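# Place the carton upright on the low platform

## Task

Put the carton down on the low platform so that no part of it overhangs the platform's edge and its printed arrows point upward, away from the platform surface.

## Robot and tools

Robot: two arms, left_arm and right_arm, each ending in an identical five-finger right hand, so the hands are not mirror images. Calibrated bases in the scene frame: left_arm at (-0.018, +0.583, +0.204) m, right_arm at (+0.079, -0.566, +0.204) m, both almost unrotated about z. A post stands on the floor behind the arms. Loose objects can get an occasional small nudge.

Frames. Scene frame: origin at table-top height midway between the nominal bases, +z up, +x out over the table, +y toward the left_arm side (image left/right does not follow these names). Reported positions (m), quaternions (wxyz) and velocities (m/s, rad/s) use this frame. Motion offsets, however, are along the current Hand target's own axes. The hand point sits 0.05 m in front of the palm and 0.15 m out from the wrist face; its +z runs along the straight fingers, +y points out of the palm, +x runs across the palm away from the thumb. Straight fingers extend 0.06-0.07 m past the point. A wrist bracket on the little-finger side can strike things, and with fingers level the wrist may hang up to 0.13 m (palm down) or 0.25 m (palm up) below the point.

The 28-number row (every value in [-1, 1], both arms always present): left_arm dx, dy, dz, rx, ry, rz; left hand thumb_turn, thumb_bend, index, middle, ring, little; left force_limit, speed; then the same 14 for right_arm. Pose numbers are offsets, not poses: 1.0 equals 0.6 m of travel or 180 degrees, and rx, ry, rz form a single rotation vector. Zeros for all six mean no new request for that arm. Hand motor numbers are absolute targets: -1 open/straight, +1 closed/curled; thumb_turn +1 puts the thumb opposite the fingers. force_limit maps -1..+1 to roughly 0..10 N at the fingertip (0..15 N for the two thumb motors). speed rises from near zero at -1 to full at +0.48 and stays full above. For a soft grip close with speed at -0.94 or below. To keep a hand unchanged, resend its previous eight sent numbers (or, if none sent yet, its hand_measured plus hand_force_limit and hand_speed). A thumb-in-front grasp suits objects about 0.035-0.065 m thick.

Tools.
- execute_actions(actions, cameras): actions is a list of actions; each action is a list of up to 15 rows, one per 1/30 s step. Every row in an action is an offset from the Hand target at that action's start, not from the prior row; a short action repeats its last row up to step 15. Each new action counts from the updated Hand target, so repeating an offset keeps moving. An empty list returns state plus all camera images.
- move(target, speed, blend, stop_force, zero, blocking, cameras): target is one row or up to 15 rows, all offsets from the same starting Hand targets. speed in m/s, 0.002-3.2, default 0.25 (turn rate twice that in rad/s), one value or one per target. blend in m rounds corners (0 = stop at each). stop_force in N, 4-120, one value for both arms; ends an arm's path when its wrist sensor feels that much push against the motion; with it the hand numbers must be the same in every target and blocking=false is not allowed. zero (default true) rezeroes before the move. The whole move is capped at 10 s. Paths are straight and do not avoid obstacles.
- wait(seconds 0-3600), stop(), zoom_image(camera, region [x0, y0, x1, y1] pixels, max 504x504), show_instructions(), zero_wrist_force(arm), finished_scene(scene=1).
Cameras: cam_head_left, cam_head_right, cam_high, cam_low, cam_left_wrist, cam_right_wrist (672x504 each).

Results. Per arm: end_effector_position and quat, velocities (omitted while joints are still), Hand target (last commanded pose after clipping; next offsets start here; the hand may rest short of it, so resend or add the gap), Joint positions and torques, Wrist force and Wrist torque in the hand's own axes plus a peak line. Hand lines list six motors in row order: hand_measured (position on the target scale), hand_stopped_by (moving, target, force, stalled, fault), hand_load_n (fingertip load, positive pushing open; a drop toward 0 signals a lost grip). A move adds a move: line with its ending (done, off_target, moving, held, fault) and limits such as paced or held. A MOTOR HOT line warns of heating.

Cautions. Orientation commands are clipped to 32 degrees from the measured orientation per step. Arms are stiff: targeting even slightly beyond a firm contact can trigger a fault stop (about 150 N external force, or joint torque limits 290/290/132/47.5/47.5/47.5 N m), freezing the arm for 10 s. Approach contacts slowly, ideally with stop_force. Don't drop the carton, release it while moving, slam or shove hard, or let anything leave the table. Keep the arms and hands from hitting each other; the clearance check is not complete. Keep the wrist away from its base's first-joint axis. Long holding or stretched-out poses heat motors; at 85 °C the arm is braked for 30-60 s.

Each tool is called after ">>>" as name(argument=value, ...) on one line, values as JSON.

Reference images:

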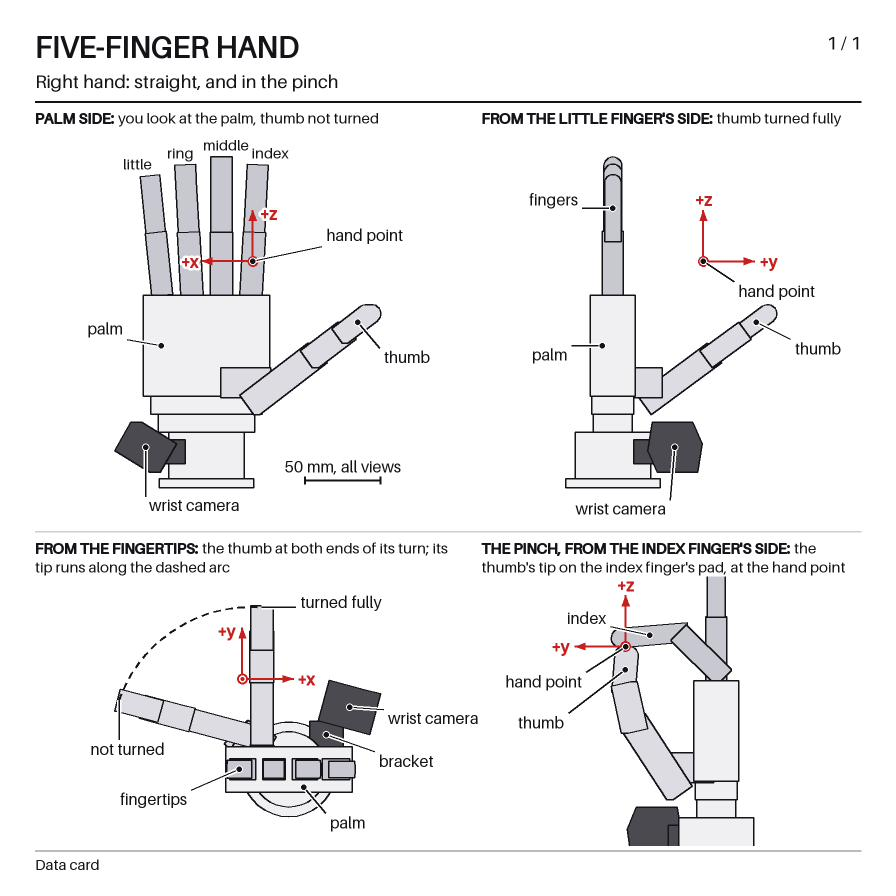

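## Session

>>> execute_actions(actions=[])

Scene clock: 0.00 s.
left_arm: end_effector_position=(+0.9027, +0.7471, +0.1222) hand_measured=(-1.000, -1.000, -1.000, -1.000, -1.000, -1.000) hand_load_n=(+0.0, +0.0, +0.0, +0.0, +0.0, +0.0) hand_stopped_by=(target, target, target, target, target, target) hand_force_limit=0.00 hand_speed=-0.80 end_effector_quat_wxyz=(-0.035, +0.063, +0.997, +0.033) | right_arm: end_effector_position=(+0.8700, +0.0114, +0.1300) hand_measured=(-1.000, -1.000, -1.000, -1.000, -1.000, -1.000) hand_load_n=(+0.0, +0.0, +0.0, +0.0, +0.0, +0.0) hand_stopped_by=(target, target, target, target, target, target) hand_force_limit=0.00 hand_speed=-0.80 end_effector_quat_wxyz=(+0.329, -0.085, +0.939, +0.048)
Joint positions: left_arm=[-0.117 -0.525 1.107 1.061 1.507 -1.542] | right_arm=[0.446 -0.741 1.535 0.108 1.694 -1.361]
Joint velocities: within noise
Joint torques (N m): no reading
Wrist force (N): no reading
Wrist torque (N m): no reading
Wrist force, peak (N): no reading
Hand target: left_arm +0.9027, +0.7471, +0.1222; -0.035, +0.063, +0.997, +0.033 | right_arm +0.8700, +0.0114, +0.1300; +0.329, -0.085, +0.939, +0.048

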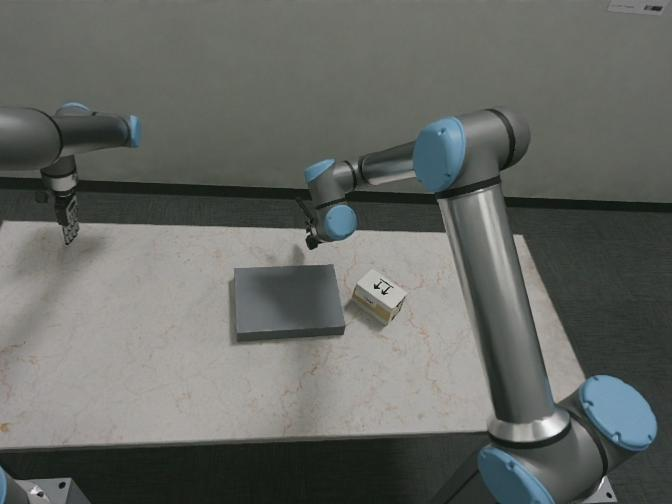

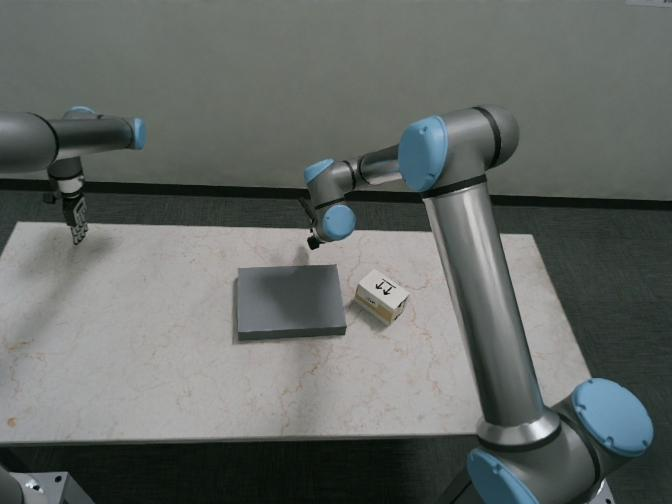

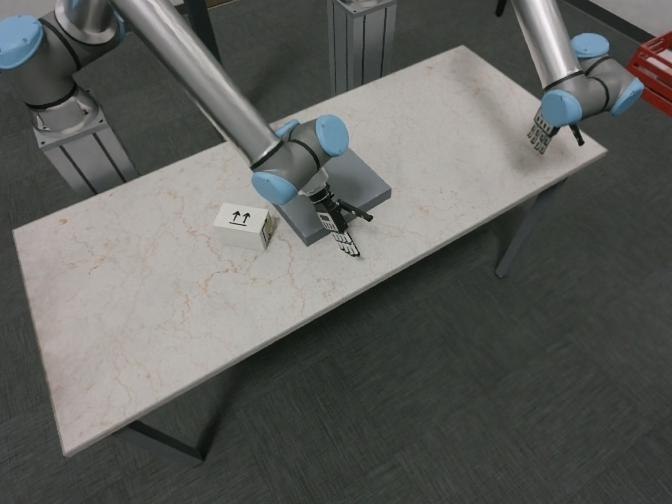

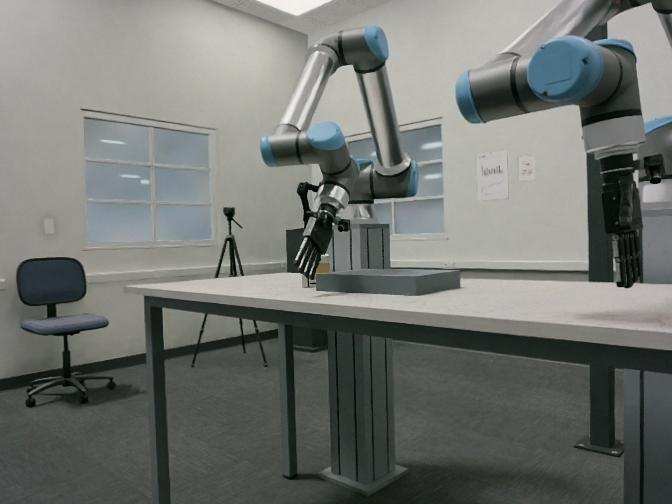

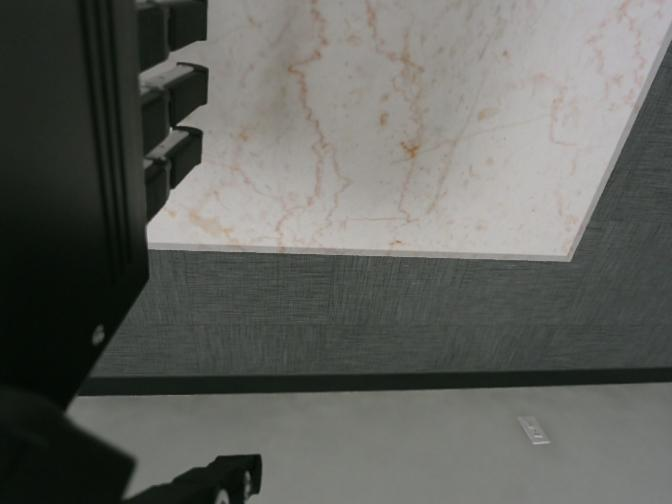

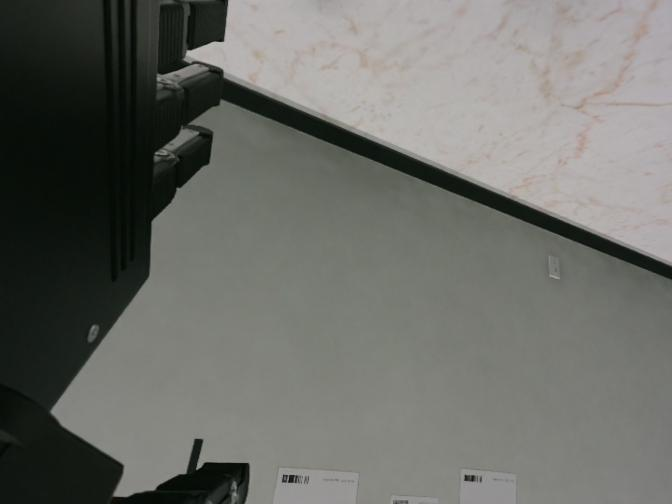

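>>> zoom_image(camera="cam_head_left", region=[330, 250, 430, 340])

>>> zoom_image(camera="cam_high", region=[190, 130, 400, 280])

>>> zoom_image(camera="cam_low", region=[270, 170, 470, 320])

Scaled by 5.040.

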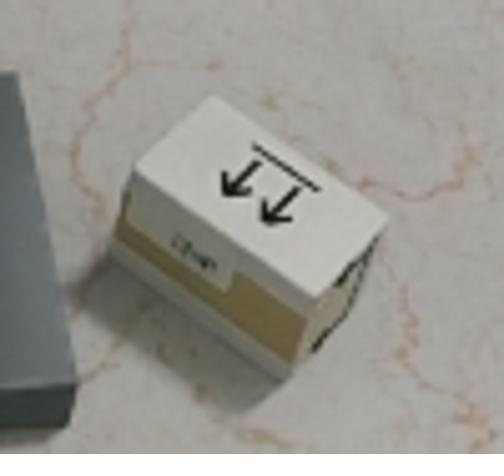

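Scaled by 2.400.

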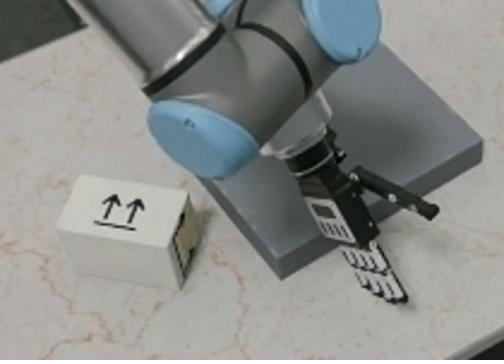

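Scaled by 2.520.

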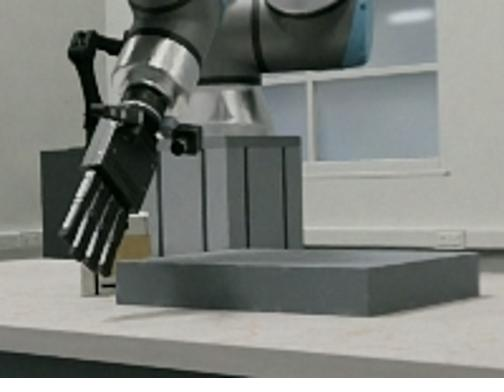

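>>> move(target=[[0,0,0,0,0,0,-1,-1,-1,-1,-1,-1,0,-0.8, 0.104,-0.251,-0.630,-0.186,0.163,-0.551,-1,-1,-1,-1,-1,-1,0,-0.8],[0,0,0,0,0,0,-1,-1,-1,-1,-1,-1,0,-0.8, 0.104,-0.251,-0.630,0.289,0.052,0.812,-1,-1,-1,-1,-1,-1,0,-0.8]], speed=0.5, blend=[0.05,0], cameras=["all"])

Scene clock: 243.00 s.
left_arm: end_effector_position=(+0.9027, +0.7471, +0.1222) hand_measured=(-1.000, -1.000, -1.000, -1.000, -1.000, -1.000) hand_load_n=(+0.0, -0.5, +0.0, +0.0, +0.0, +0.0) hand_stopped_by=(target, target, target, target, target, target) hand_force_limit=0.00 hand_speed=-0.80 end_effector_quat_wxyz=(-0.035, +0.063, +0.997, +0.033) | right_arm: end_effector_position=(+0.6199, -0.1993, +0.3800) hand_measured=(-1.000, -1.000, -1.000, -1.000, -1.000, -1.000) hand_load_n=(+0.0, +0.0, +0.0, +0.0, +0.0, +0.0) hand_stopped_by=(target, target, target, target, target, target) hand_force_limit=0.00 hand_speed=-0.80 end_effector_quat_wxyz=(-0.002, +0.950, +0.313, +0.001)
Joint positions: left_arm=[-0.117 -0.525 1.107 1.061 1.507 -1.542] | right_arm=[0.441 -1.09 1.602 1.056 1.568 -4.921]
Joint torques (N m): left_arm=[0.54 -96.5 -28.3 3.75 -0.19 0.41] | right_arm=[-11.58 -66.04 -46.44 5.99 -0.52 -2.64]
Wrist force (N): left_arm=[0.1 0.1 -0.4] | right_arm=[-0.1 0.1 -1.0]
Wrist torque (N m): left_arm=[0.03 0.00 0.01] | right_arm=[0.03 0.00 -0.13]
Wrist force, peak (N): left_arm=[-0.2 0.4 0.4] | right_arm=[0.9 1.0 -2.0]
Hand target: left_arm +0.9027, +0.7471, +0.1222; -0.035, +0.063, +0.997, +0.033 | right_arm +0.6200, -0.1994, +0.3800; -0.002, +0.950, +0.313, +0.001
Off the commanded pose: left_arm 0.000 m, 0 deg | right_arm 0.000 m, 0 deg.
move: done

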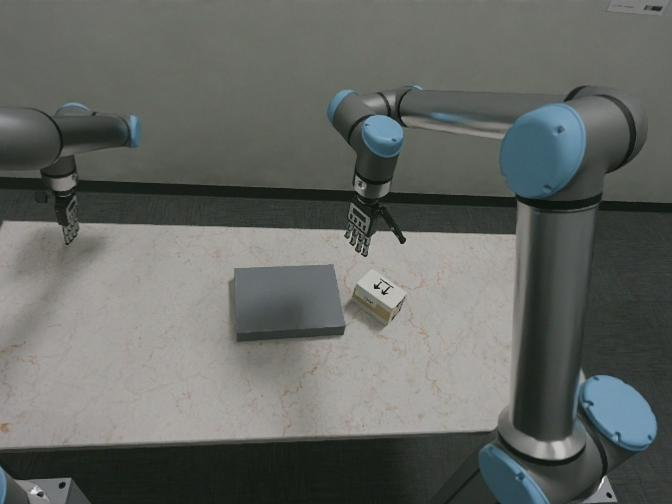

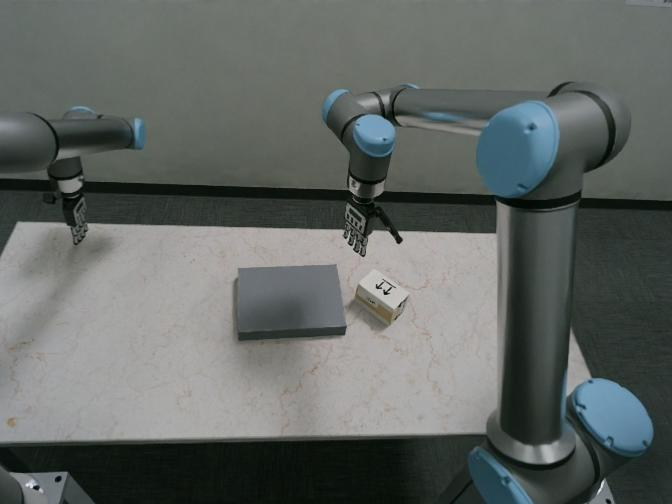

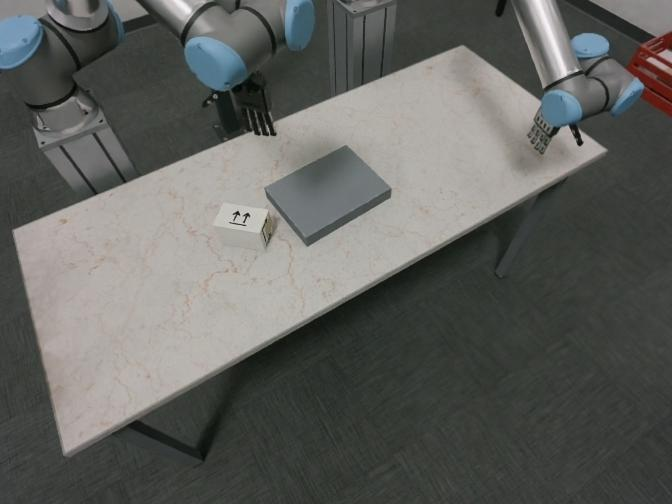

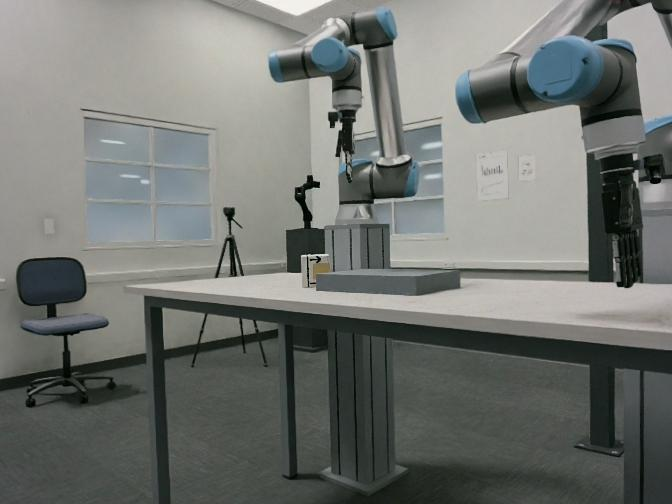

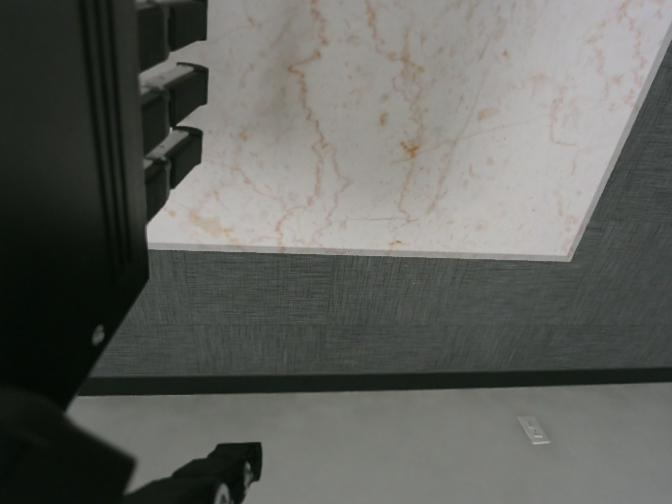

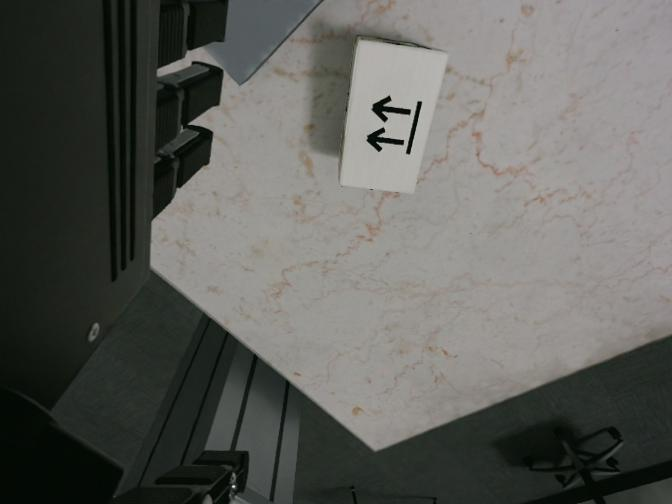

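>>> move(target=[0,0,0,0,0,0,-1,-1,-1,-1,-1,-1,0,-0.8, 0,0,0.2,0,0,0.033,1,-1,-1,-1,-1,-1,0,0], speed=0.3, cameras=["cam_right_wrist","cam_head_left","cam_high","cam_low"])

Scene clock: 268.00 s.
left_arm: end_effector_position=(+0.9027, +0.7471, +0.1222) hand_measured=(-1.000, -1.000, -1.000, -1.000, -1.000, -1.000) hand_load_n=(+0.0, -0.5, +0.0, +0.0, +0.0, +0.0) hand_stopped_by=(target, target, target, target, target, target) hand_force_limit=0.00 hand_speed=-0.80 end_effector_quat_wxyz=(-0.035, +0.063, +0.997, +0.033) | right_arm: end_effector_position=(+0.6200, -0.1990, +0.2600) hand_measured=(+1.000, -1.000, -1.000, -1.000, -1.000, -1.000) hand_load_n=(+0.0, +0.0, +0.0, +0.0, +0.0, +0.0) hand_stopped_by=(target, target, target, target, target, target) hand_force_limit=0.00 hand_speed=0.00 end_effector_quat_wxyz=(-0.002, +0.965, +0.263, +0.001)
Joint positions: left_arm=[-0.117 -0.525 1.107 1.061 1.507 -1.542] | right_arm=[0.439 -0.97 1.658 0.882 1.568 -4.82]
Joint torques (N m): left_arm=[1.67 -96.09 -28.31 3.47 -0.19 0] | right_arm=[14.81 -68.64 -43.4 0.15 2.18 1.35]
Wrist force (N): left_arm=[0.1 0.0 0.0] | right_arm=[0.4 -0.1 -1.0]
Wrist torque (N m): left_arm=[0.00 -0.01 0.02] | right_arm=[-0.02 -0.06 0.02]
Wrist force, peak (N): left_arm=[0.4 0.3 -0.2] | right_arm=[0.6 0.2 -3.6]
Hand target: left_arm +0.9027, +0.7471, +0.1222; -0.035, +0.063, +0.997, +0.033 | right_arm +0.6200, -0.1990, +0.2600; -0.002, +0.965, +0.263, +0.001
Off the commanded pose: left_arm 0.000 m, 0 deg | right_arm 0.000 m, 0 deg.
move: done
Images, in order (width x height): cam_head_left 672x504, cam_high 672x504, cam_low 672x504, cam_right_wrist 672x504.

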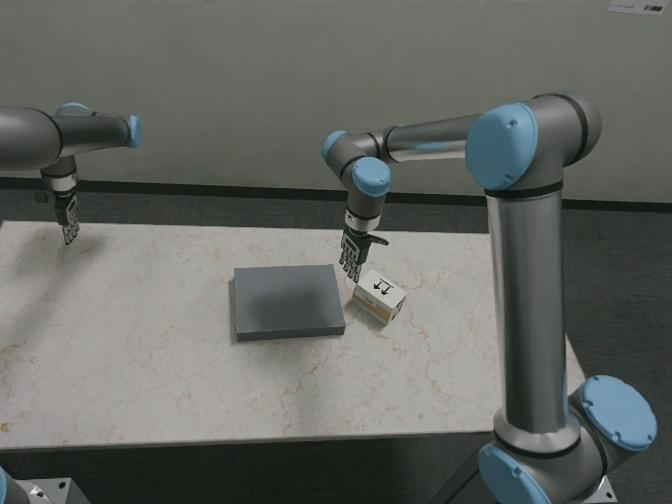

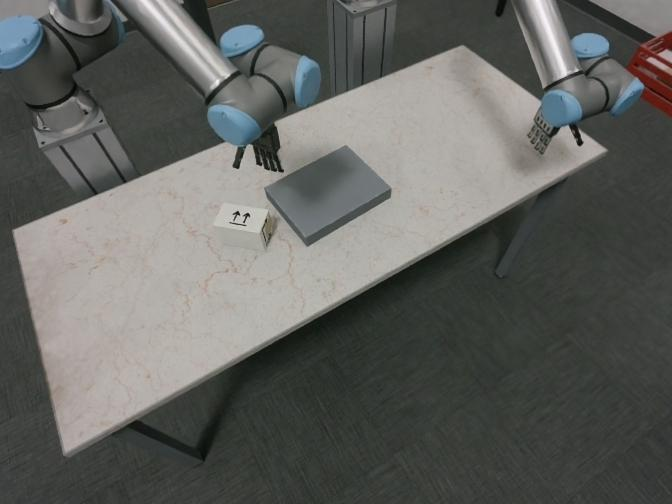

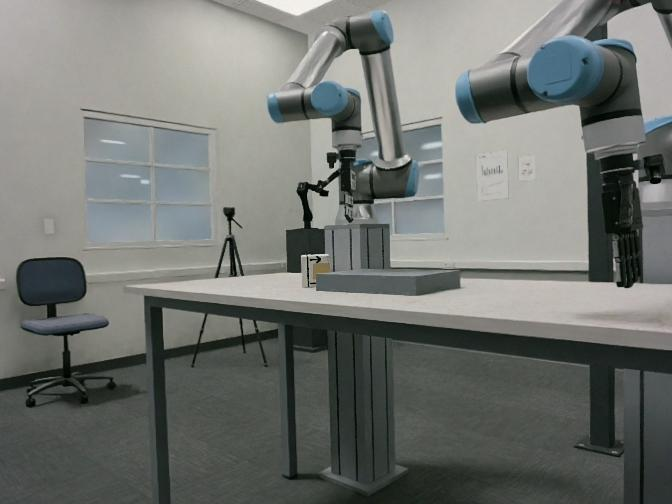

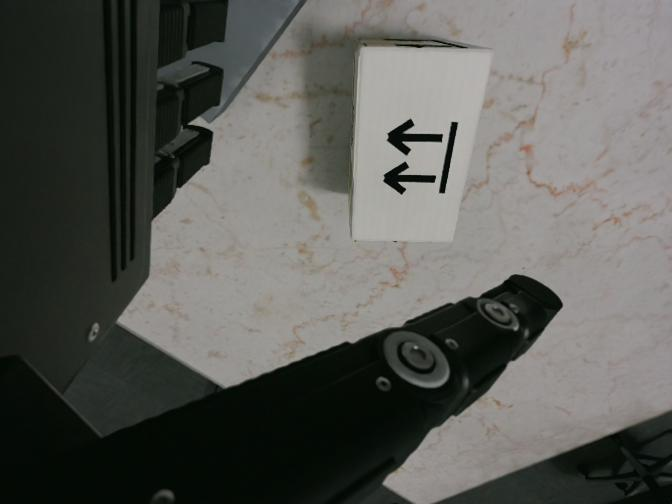

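>>> zoom_image(camera="cam_high", region=[200, 140, 300, 260])

>>> zoom_image(camera="cam_low", region=[290, 220, 470, 320])

>>> zoom_image(camera="cam_head_left", region=[220, 230, 420, 350])

>>> zoom_image(camera="cam_high", region=[200, 140, 400, 260])

Scaled by 4.200.

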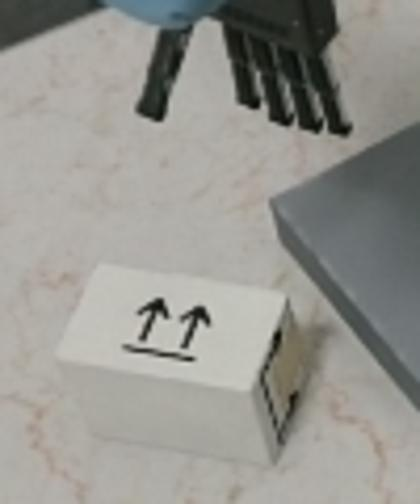

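Scaled by 2.800.

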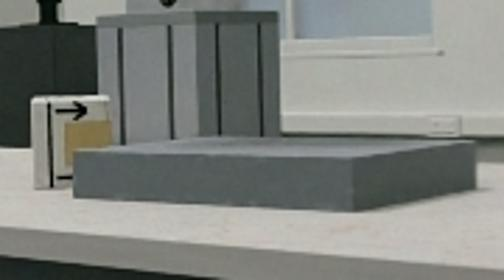

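Scaled by 2.520.

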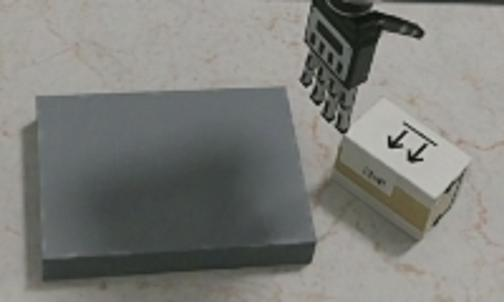

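Scaled by 2.520.

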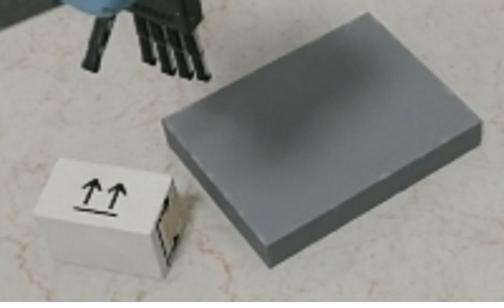

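>>> move(target=[0,0,0,0,0,0,-1,-1,-1,-1,-1,-1,0,-0.8, 0,0,0.1,0,0,0,1,-1,-1,-1,-1,-1,0,0], speed=0.2, cameras=["cam_right_wrist","cam_high"])

>>> zoom_image(camera="cam_right_wrist", region=[170, 0, 640, 400])

>>> move(target=[0,0,0,0,0,0,-1,-1,-1,-1,-1,-1,0,-0.8, 0.1,0,-0.1,0,0,0,1,-1,-1,-1,-1,-1,0,0], speed=0.2, cameras=["cam_right_wrist","cam_high"])

>>> zoom_image(camera="cam_right_wrist", region=[170, 0, 640, 400])

Scene clock: 436.33 s.
left_arm: end_effector_position=(+0.9027, +0.7471, +0.1222) hand_measured=(-1.000, -1.000, -1.000, -1.000, -1.000, -1.000) hand_load_n=(+0.0, +0.0, +0.0, +0.0, +0.0, +0.0) hand_stopped_by=(target, target, target, target, target, target) hand_force_limit=0.00 hand_speed=-0.80 end_effector_quat_wxyz=(-0.035, +0.063, +0.997, +0.033) | right_arm: end_effector_position=(+0.6199, -0.1988, +0.2000) hand_measured=(+1.000, -1.000, -1.000, -1.000, -1.000, -1.000) hand_load_n=(+0.0, +0.0, +0.0, +0.0, +0.0, +0.0) hand_stopped_by=(target, target, target, target, target, target) hand_force_limit=0.00 hand_speed=0.00 end_effector_quat_wxyz=(-0.002, +0.965, +0.263, +0.000)
Joint positions: left_arm=[-0.117 -0.525 1.107 1.061 1.507 -1.542] | right_arm=[0.439 -0.904 1.677 0.797 1.568 -4.82]
Joint torques (N m): left_arm=[2.38 -97.47 -30.48 4.02 -0.14 0.19] | right_arm=[17.33 -79.08 -39.53 5.09 1.71 2.4]
Wrist force (N): left_arm=[0.1 0.2 0.0] | right_arm=[-0.3 -0.6 -0.9]
Wrist torque (N m): left_arm=[0.03 -0.01 0.02] | right_arm=[-0.09 0.03 -0.07]
Wrist force, peak (N): left_arm=[0.3 0.5 -0.3] | right_arm=[0.5 0.0 -3.1]
Hand target: left_arm +0.9027, +0.7471, +0.1222; -0.035, +0.063, +0.997, +0.033 | right_arm +0.6200, -0.1988, +0.2000; -0.002, +0.965, +0.263, +0.001
Off the commanded pose: left_arm 0.000 m, 0 deg | right_arm 0.000 m, 0 deg.
move: done
Images, in order (width x height): cam_high 672x504, cam_right_wrist 672x504.

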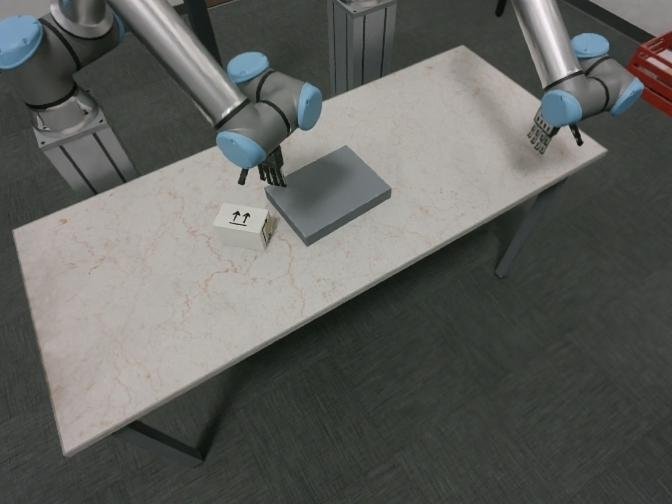

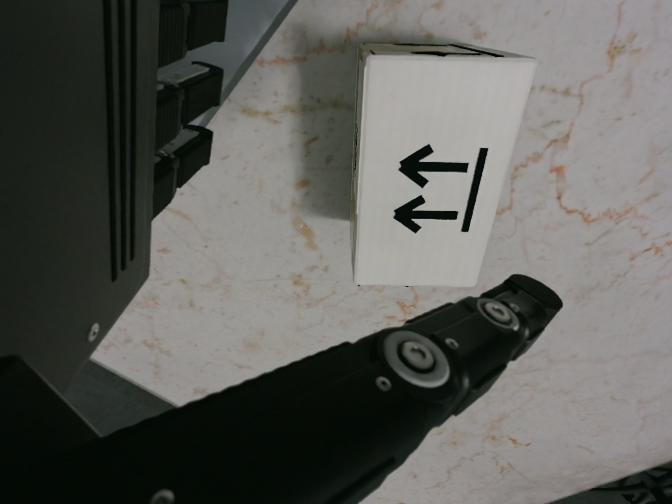

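Scaled by 1.072.

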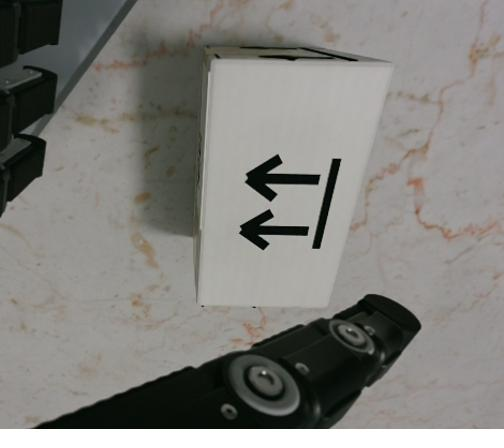

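Scene clock: 437.23 s.
left_arm: end_effector_position=(+0.9027, +0.7471, +0.1222) hand_measured=(-1.000, -1.000, -1.000, -1.000, -1.000, -1.000) hand_load_n=(+0.0, +0.0, +0.0, +0.0, +0.0, +0.0) hand_stopped_by=(target, target, target, target, target, target) hand_force_limit=0.00 hand_speed=-0.80 end_effector_quat_wxyz=(-0.035, +0.063, +0.997, +0.033) | right_arm: end_effector_position=(+0.6716, -0.1685, +0.2600) hand_measured=(+1.000, -1.000, -1.000, -1.000, -1.000, -1.000) hand_load_n=(+0.0, +0.0, +0.0, +0.0, +0.0, +0.0) hand_stopped_by=(target, target, target, target, target, target) hand_force_limit=0.00 hand_speed=0.00 end_effector_quat_wxyz=(-0.002, +0.965, +0.263, +0.000)
Joint positions: left_arm=[-0.117 -0.525 1.107 1.061 1.507 -1.542] | right_arm=[0.448 -0.891 1.514 0.946 1.568 -4.812]
Joint torques (N m): left_arm=[1.42 -95.81 -29.25 3.81 -0.1 -0.27] | right_arm=[-5.57 -103.56 -28.37 2.25 0.4 -0.85]
Wrist force (N): left_arm=[0.2 0.0 -0.3] | right_arm=[0.3 0.0 -0.4]
Wrist torque (N m): left_arm=[0.02 -0.01 0.02] | right_arm=[-0.04 -0.07 -0.10]
Wrist force, peak (N): left_arm=[0.5 0.2 -0.4] | right_arm=[1.6 0.2 -2.7]
Hand target: left_arm +0.9027, +0.7471, +0.1222; -0.035, +0.063, +0.997, +0.033 | right_arm +0.6717, -0.1685, +0.2601; -0.002, +0.965, +0.263, +0.001
Off the commanded pose: left_arm 0.000 m, 0 deg | right_arm 0.000 m, 0 deg.
move: done
Images, in order (width x height): cam_high 672x504, cam_right_wrist 672x504.

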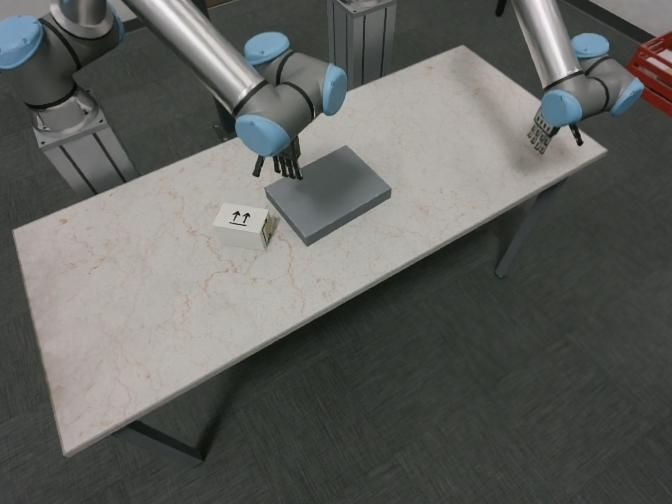

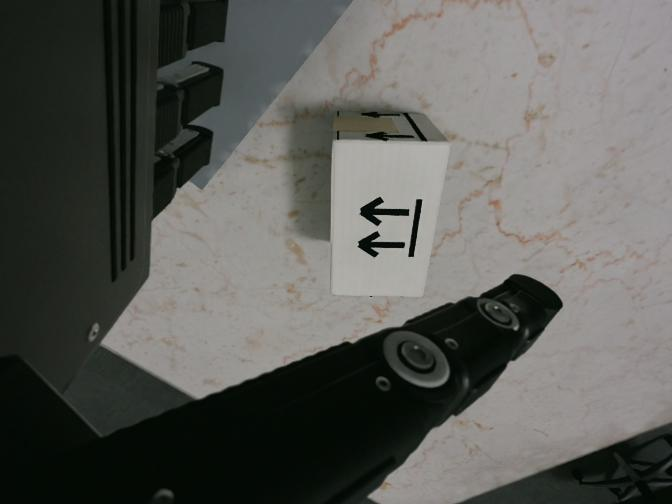

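Scaled by 1.072.

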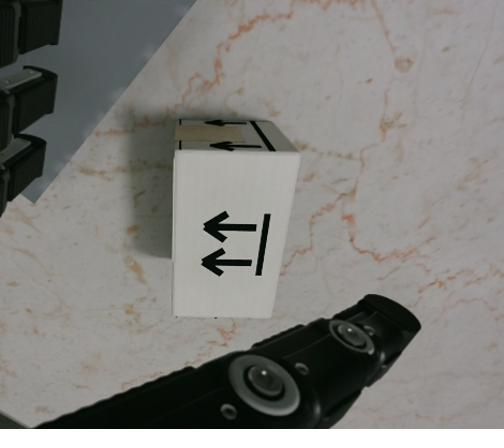

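>>> move(target=[0,0,0,0,0,0,-1,-1,-1,-1,-1,-1,0,-0.8, -0.110,0.0927,-0.0667,0.0521,0.3824,0.8377,1,-1,-1,-1,-1,-1,0,0], speed=0.4, cameras=["cam_right_wrist","cam_high","cam_low","cam_head_left"])

Scene clock: 685.63 s.
left_arm: end_effector_position=(+0.9027, +0.7471, +0.1222) hand_measured=(-1.000, -1.000, -1.000, -1.000, -1.000, -1.000) hand_load_n=(+0.0, +0.0, +0.0, +0.0, +0.0, +0.0) hand_stopped_by=(target, target, target, target, target, target) hand_force_limit=0.00 hand_speed=-0.80 end_effector_quat_wxyz=(-0.035, +0.063, +0.997, +0.033) | right_arm: end_effector_position=(+0.6431, -0.2500, +0.2999) hand_measured=(+1.000, -1.000, -1.000, -1.000, -1.000, -1.000) hand_load_n=(+0.0, +0.0, +0.0, +0.0, +0.0, -0.5) hand_stopped_by=(target, target, target, target, target, target) hand_force_limit=0.00 hand_speed=0.00 end_effector_quat_wxyz=(+0.163, -0.354, +0.838, -0.381)
Joint positions: left_arm=[-0.117 -0.525 1.107 1.061 1.507 -1.542] | right_arm=[0.475 -1.154 1.884 0.472 2.361 -2.065]
Joint torques (N m): left_arm=[0.31 -98.2 -28.97 4.42 -0.16 -0.08] | right_arm=[-9.48 -78.23 -15.86 0.18 -0.67 2.09]
Wrist force (N): left_arm=[0.2 0.3 -0.4] | right_arm=[-0.1 -0.3 -1.1]
Wrist torque (N m): left_arm=[0.07 0.00 0.03] | right_arm=[0.03 -0.04 -0.09]
Wrist force, peak (N): left_arm=[0.5 0.2 -0.8] | right_arm=[1.1 0.8 -1.5]
Hand target: left_arm +0.9027, +0.7471, +0.1222; -0.035, +0.063, +0.997, +0.033 | right_arm +0.6431, -0.2501, +0.2998; +0.163, -0.354, +0.838, -0.381
Off the commanded pose: left_arm 0.000 m, 0 deg | right_arm 0.000 m, 0 deg.
move: done
Images, in order (width x height): cam_head_left 672x504, cam_high 672x504, cam_low 672x504, cam_right_wrist 672x504.

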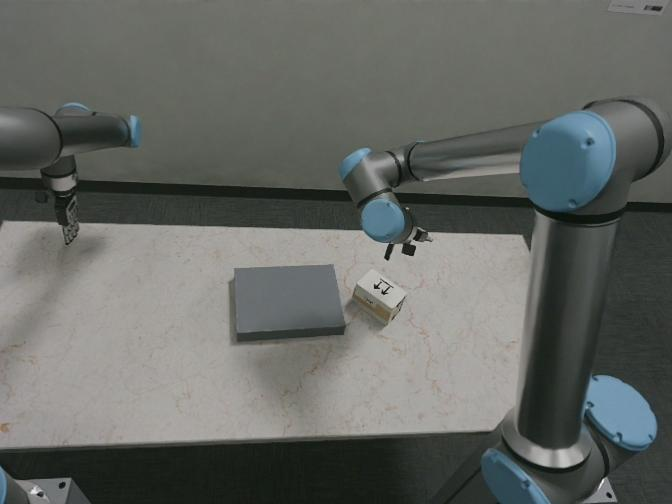

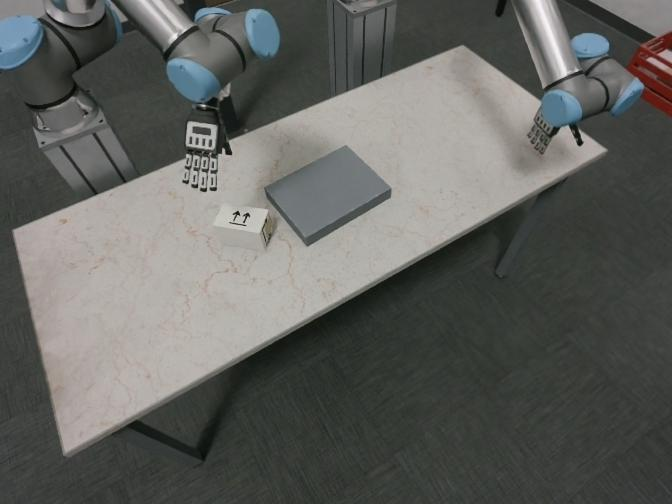

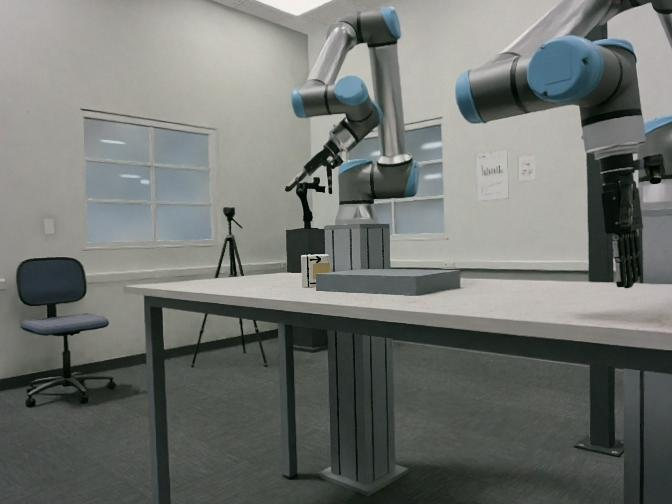

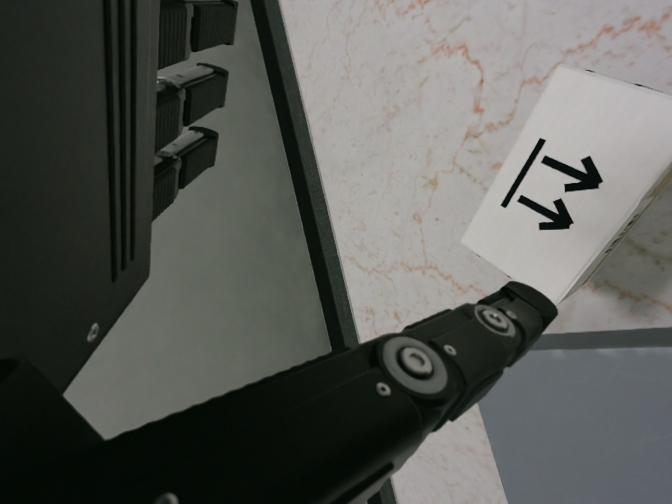

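>>> move(target=[0,0,0,0,0,0,-1,-1,-1,-1,-1,-1,0,-0.8, -0.0251,0.2052,0.1453,0,0,0,1,-1,-1,-1,-1,-1,0,0], speed=0.2, cameras=["cam_right_wrist","cam_high","cam_low","cam_head_left"])

>>> zoom_image(camera="cam_high", region=[180, 120, 300, 260])

>>> zoom_image(camera="cam_low", region=[270, 200, 390, 300])

>>> zoom_image(camera="cam_head_left", region=[320, 220, 440, 340])

Scene clock: 708.97 s.
left_arm: end_effector_position=(+0.9027, +0.7471, +0.1222) hand_measured=(-1.000, -1.000, -1.000, -1.000, -1.000, -1.000) hand_load_n=(+0.0, +0.0, +0.0, +0.0, +0.0, +0.0) hand_stopped_by=(target, target, target, target, target, target) hand_force_limit=0.00 hand_speed=-0.80 end_effector_quat_wxyz=(-0.035, +0.063, +0.997, +0.033) | right_arm: end_effector_position=(+0.6431, -0.2283, +0.1499) hand_measured=(+1.000, -1.000, -1.000, -1.000, -1.000, -1.000) hand_load_n=(+0.0, -0.5, +0.0, +0.0, +0.0, +0.0) hand_stopped_by=(target, target, target, target, target, target) hand_force_limit=0.00 hand_speed=0.00 end_effector_quat_wxyz=(+0.163, -0.354, +0.838, -0.381)
Joint positions: left_arm=[-0.117 -0.525 1.107 1.061 1.507 -1.542] | right_arm=[0.509 -0.936 1.896 0.275 2.372 -2.019]
Joint torques (N m): left_arm=[1.92 -97.1 -29.18 4.43 -0.1 0.14] | right_arm=[-9.34 -67.22 -21.43 4.83 0.4 -2.08]
Wrist force (N): left_arm=[0.4 0.0 -0.3] | right_arm=[-0.4 -0.4 -0.9]
Wrist torque (N m): left_arm=[0.01 -0.04 0.03] | right_arm=[0.02 0.02 -0.11]
Wrist force, peak (N): left_arm=[0.4 -0.1 -0.8] | right_arm=[0.5 -2.2 -2.5]
Hand target: left_arm +0.9027, +0.7471, +0.1222; -0.035, +0.063, +0.997, +0.033 | right_arm +0.6430, -0.2284, +0.1498; +0.163, -0.354, +0.838, -0.381
Off the commanded pose: left_arm 0.000 m, 0 deg | right_arm 0.000 m, 0 deg.
move: done
Images, in order (width x height): cam_head_left 672x504, cam_high 672x504, cam_low 672x504, cam_right_wrist 672x504.

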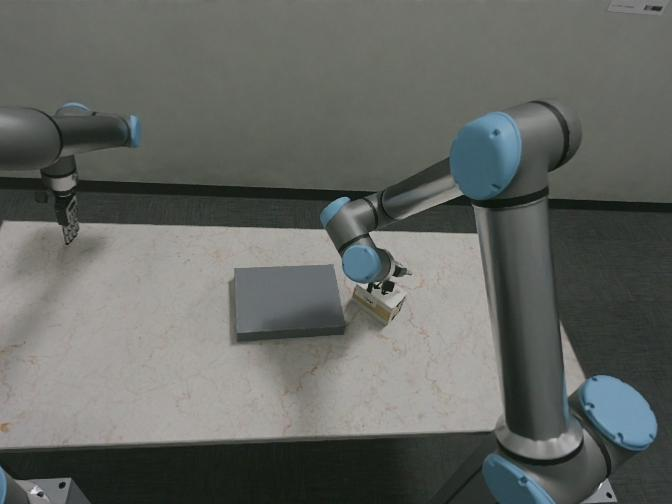

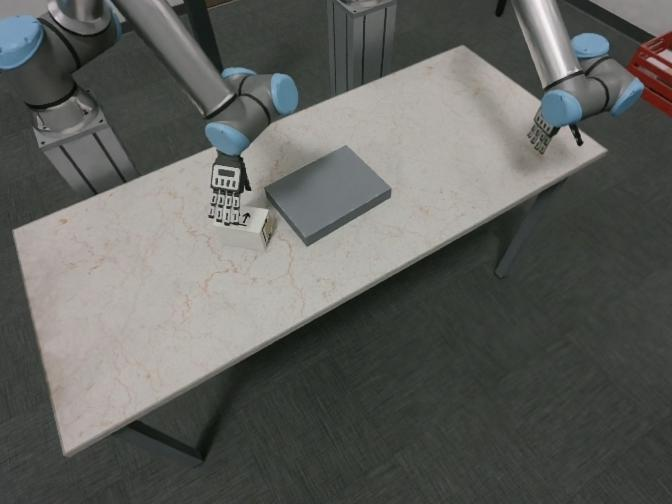

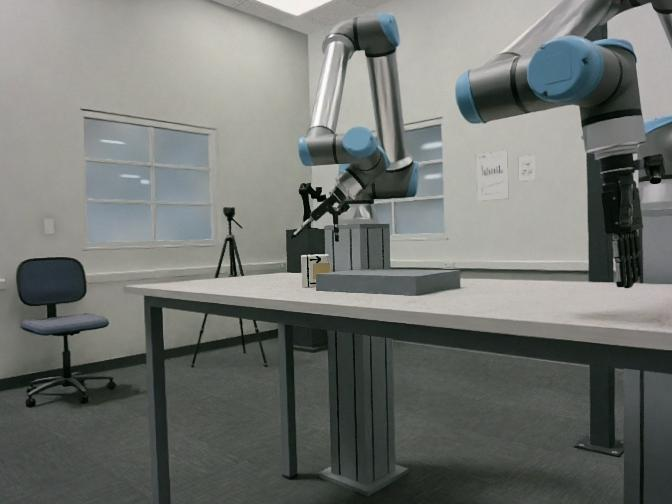

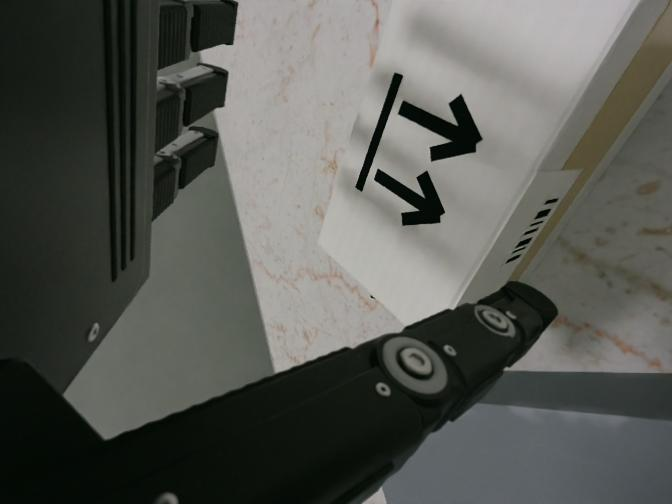

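Scaled by 3.600.

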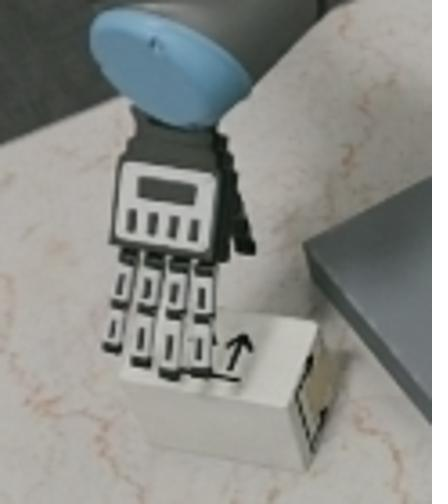

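Scaled by 4.200.

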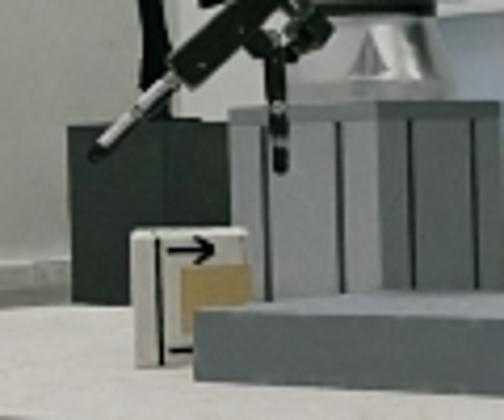

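Scaled by 4.200.

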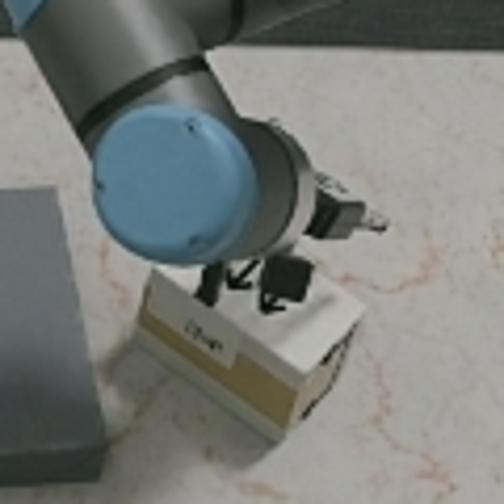

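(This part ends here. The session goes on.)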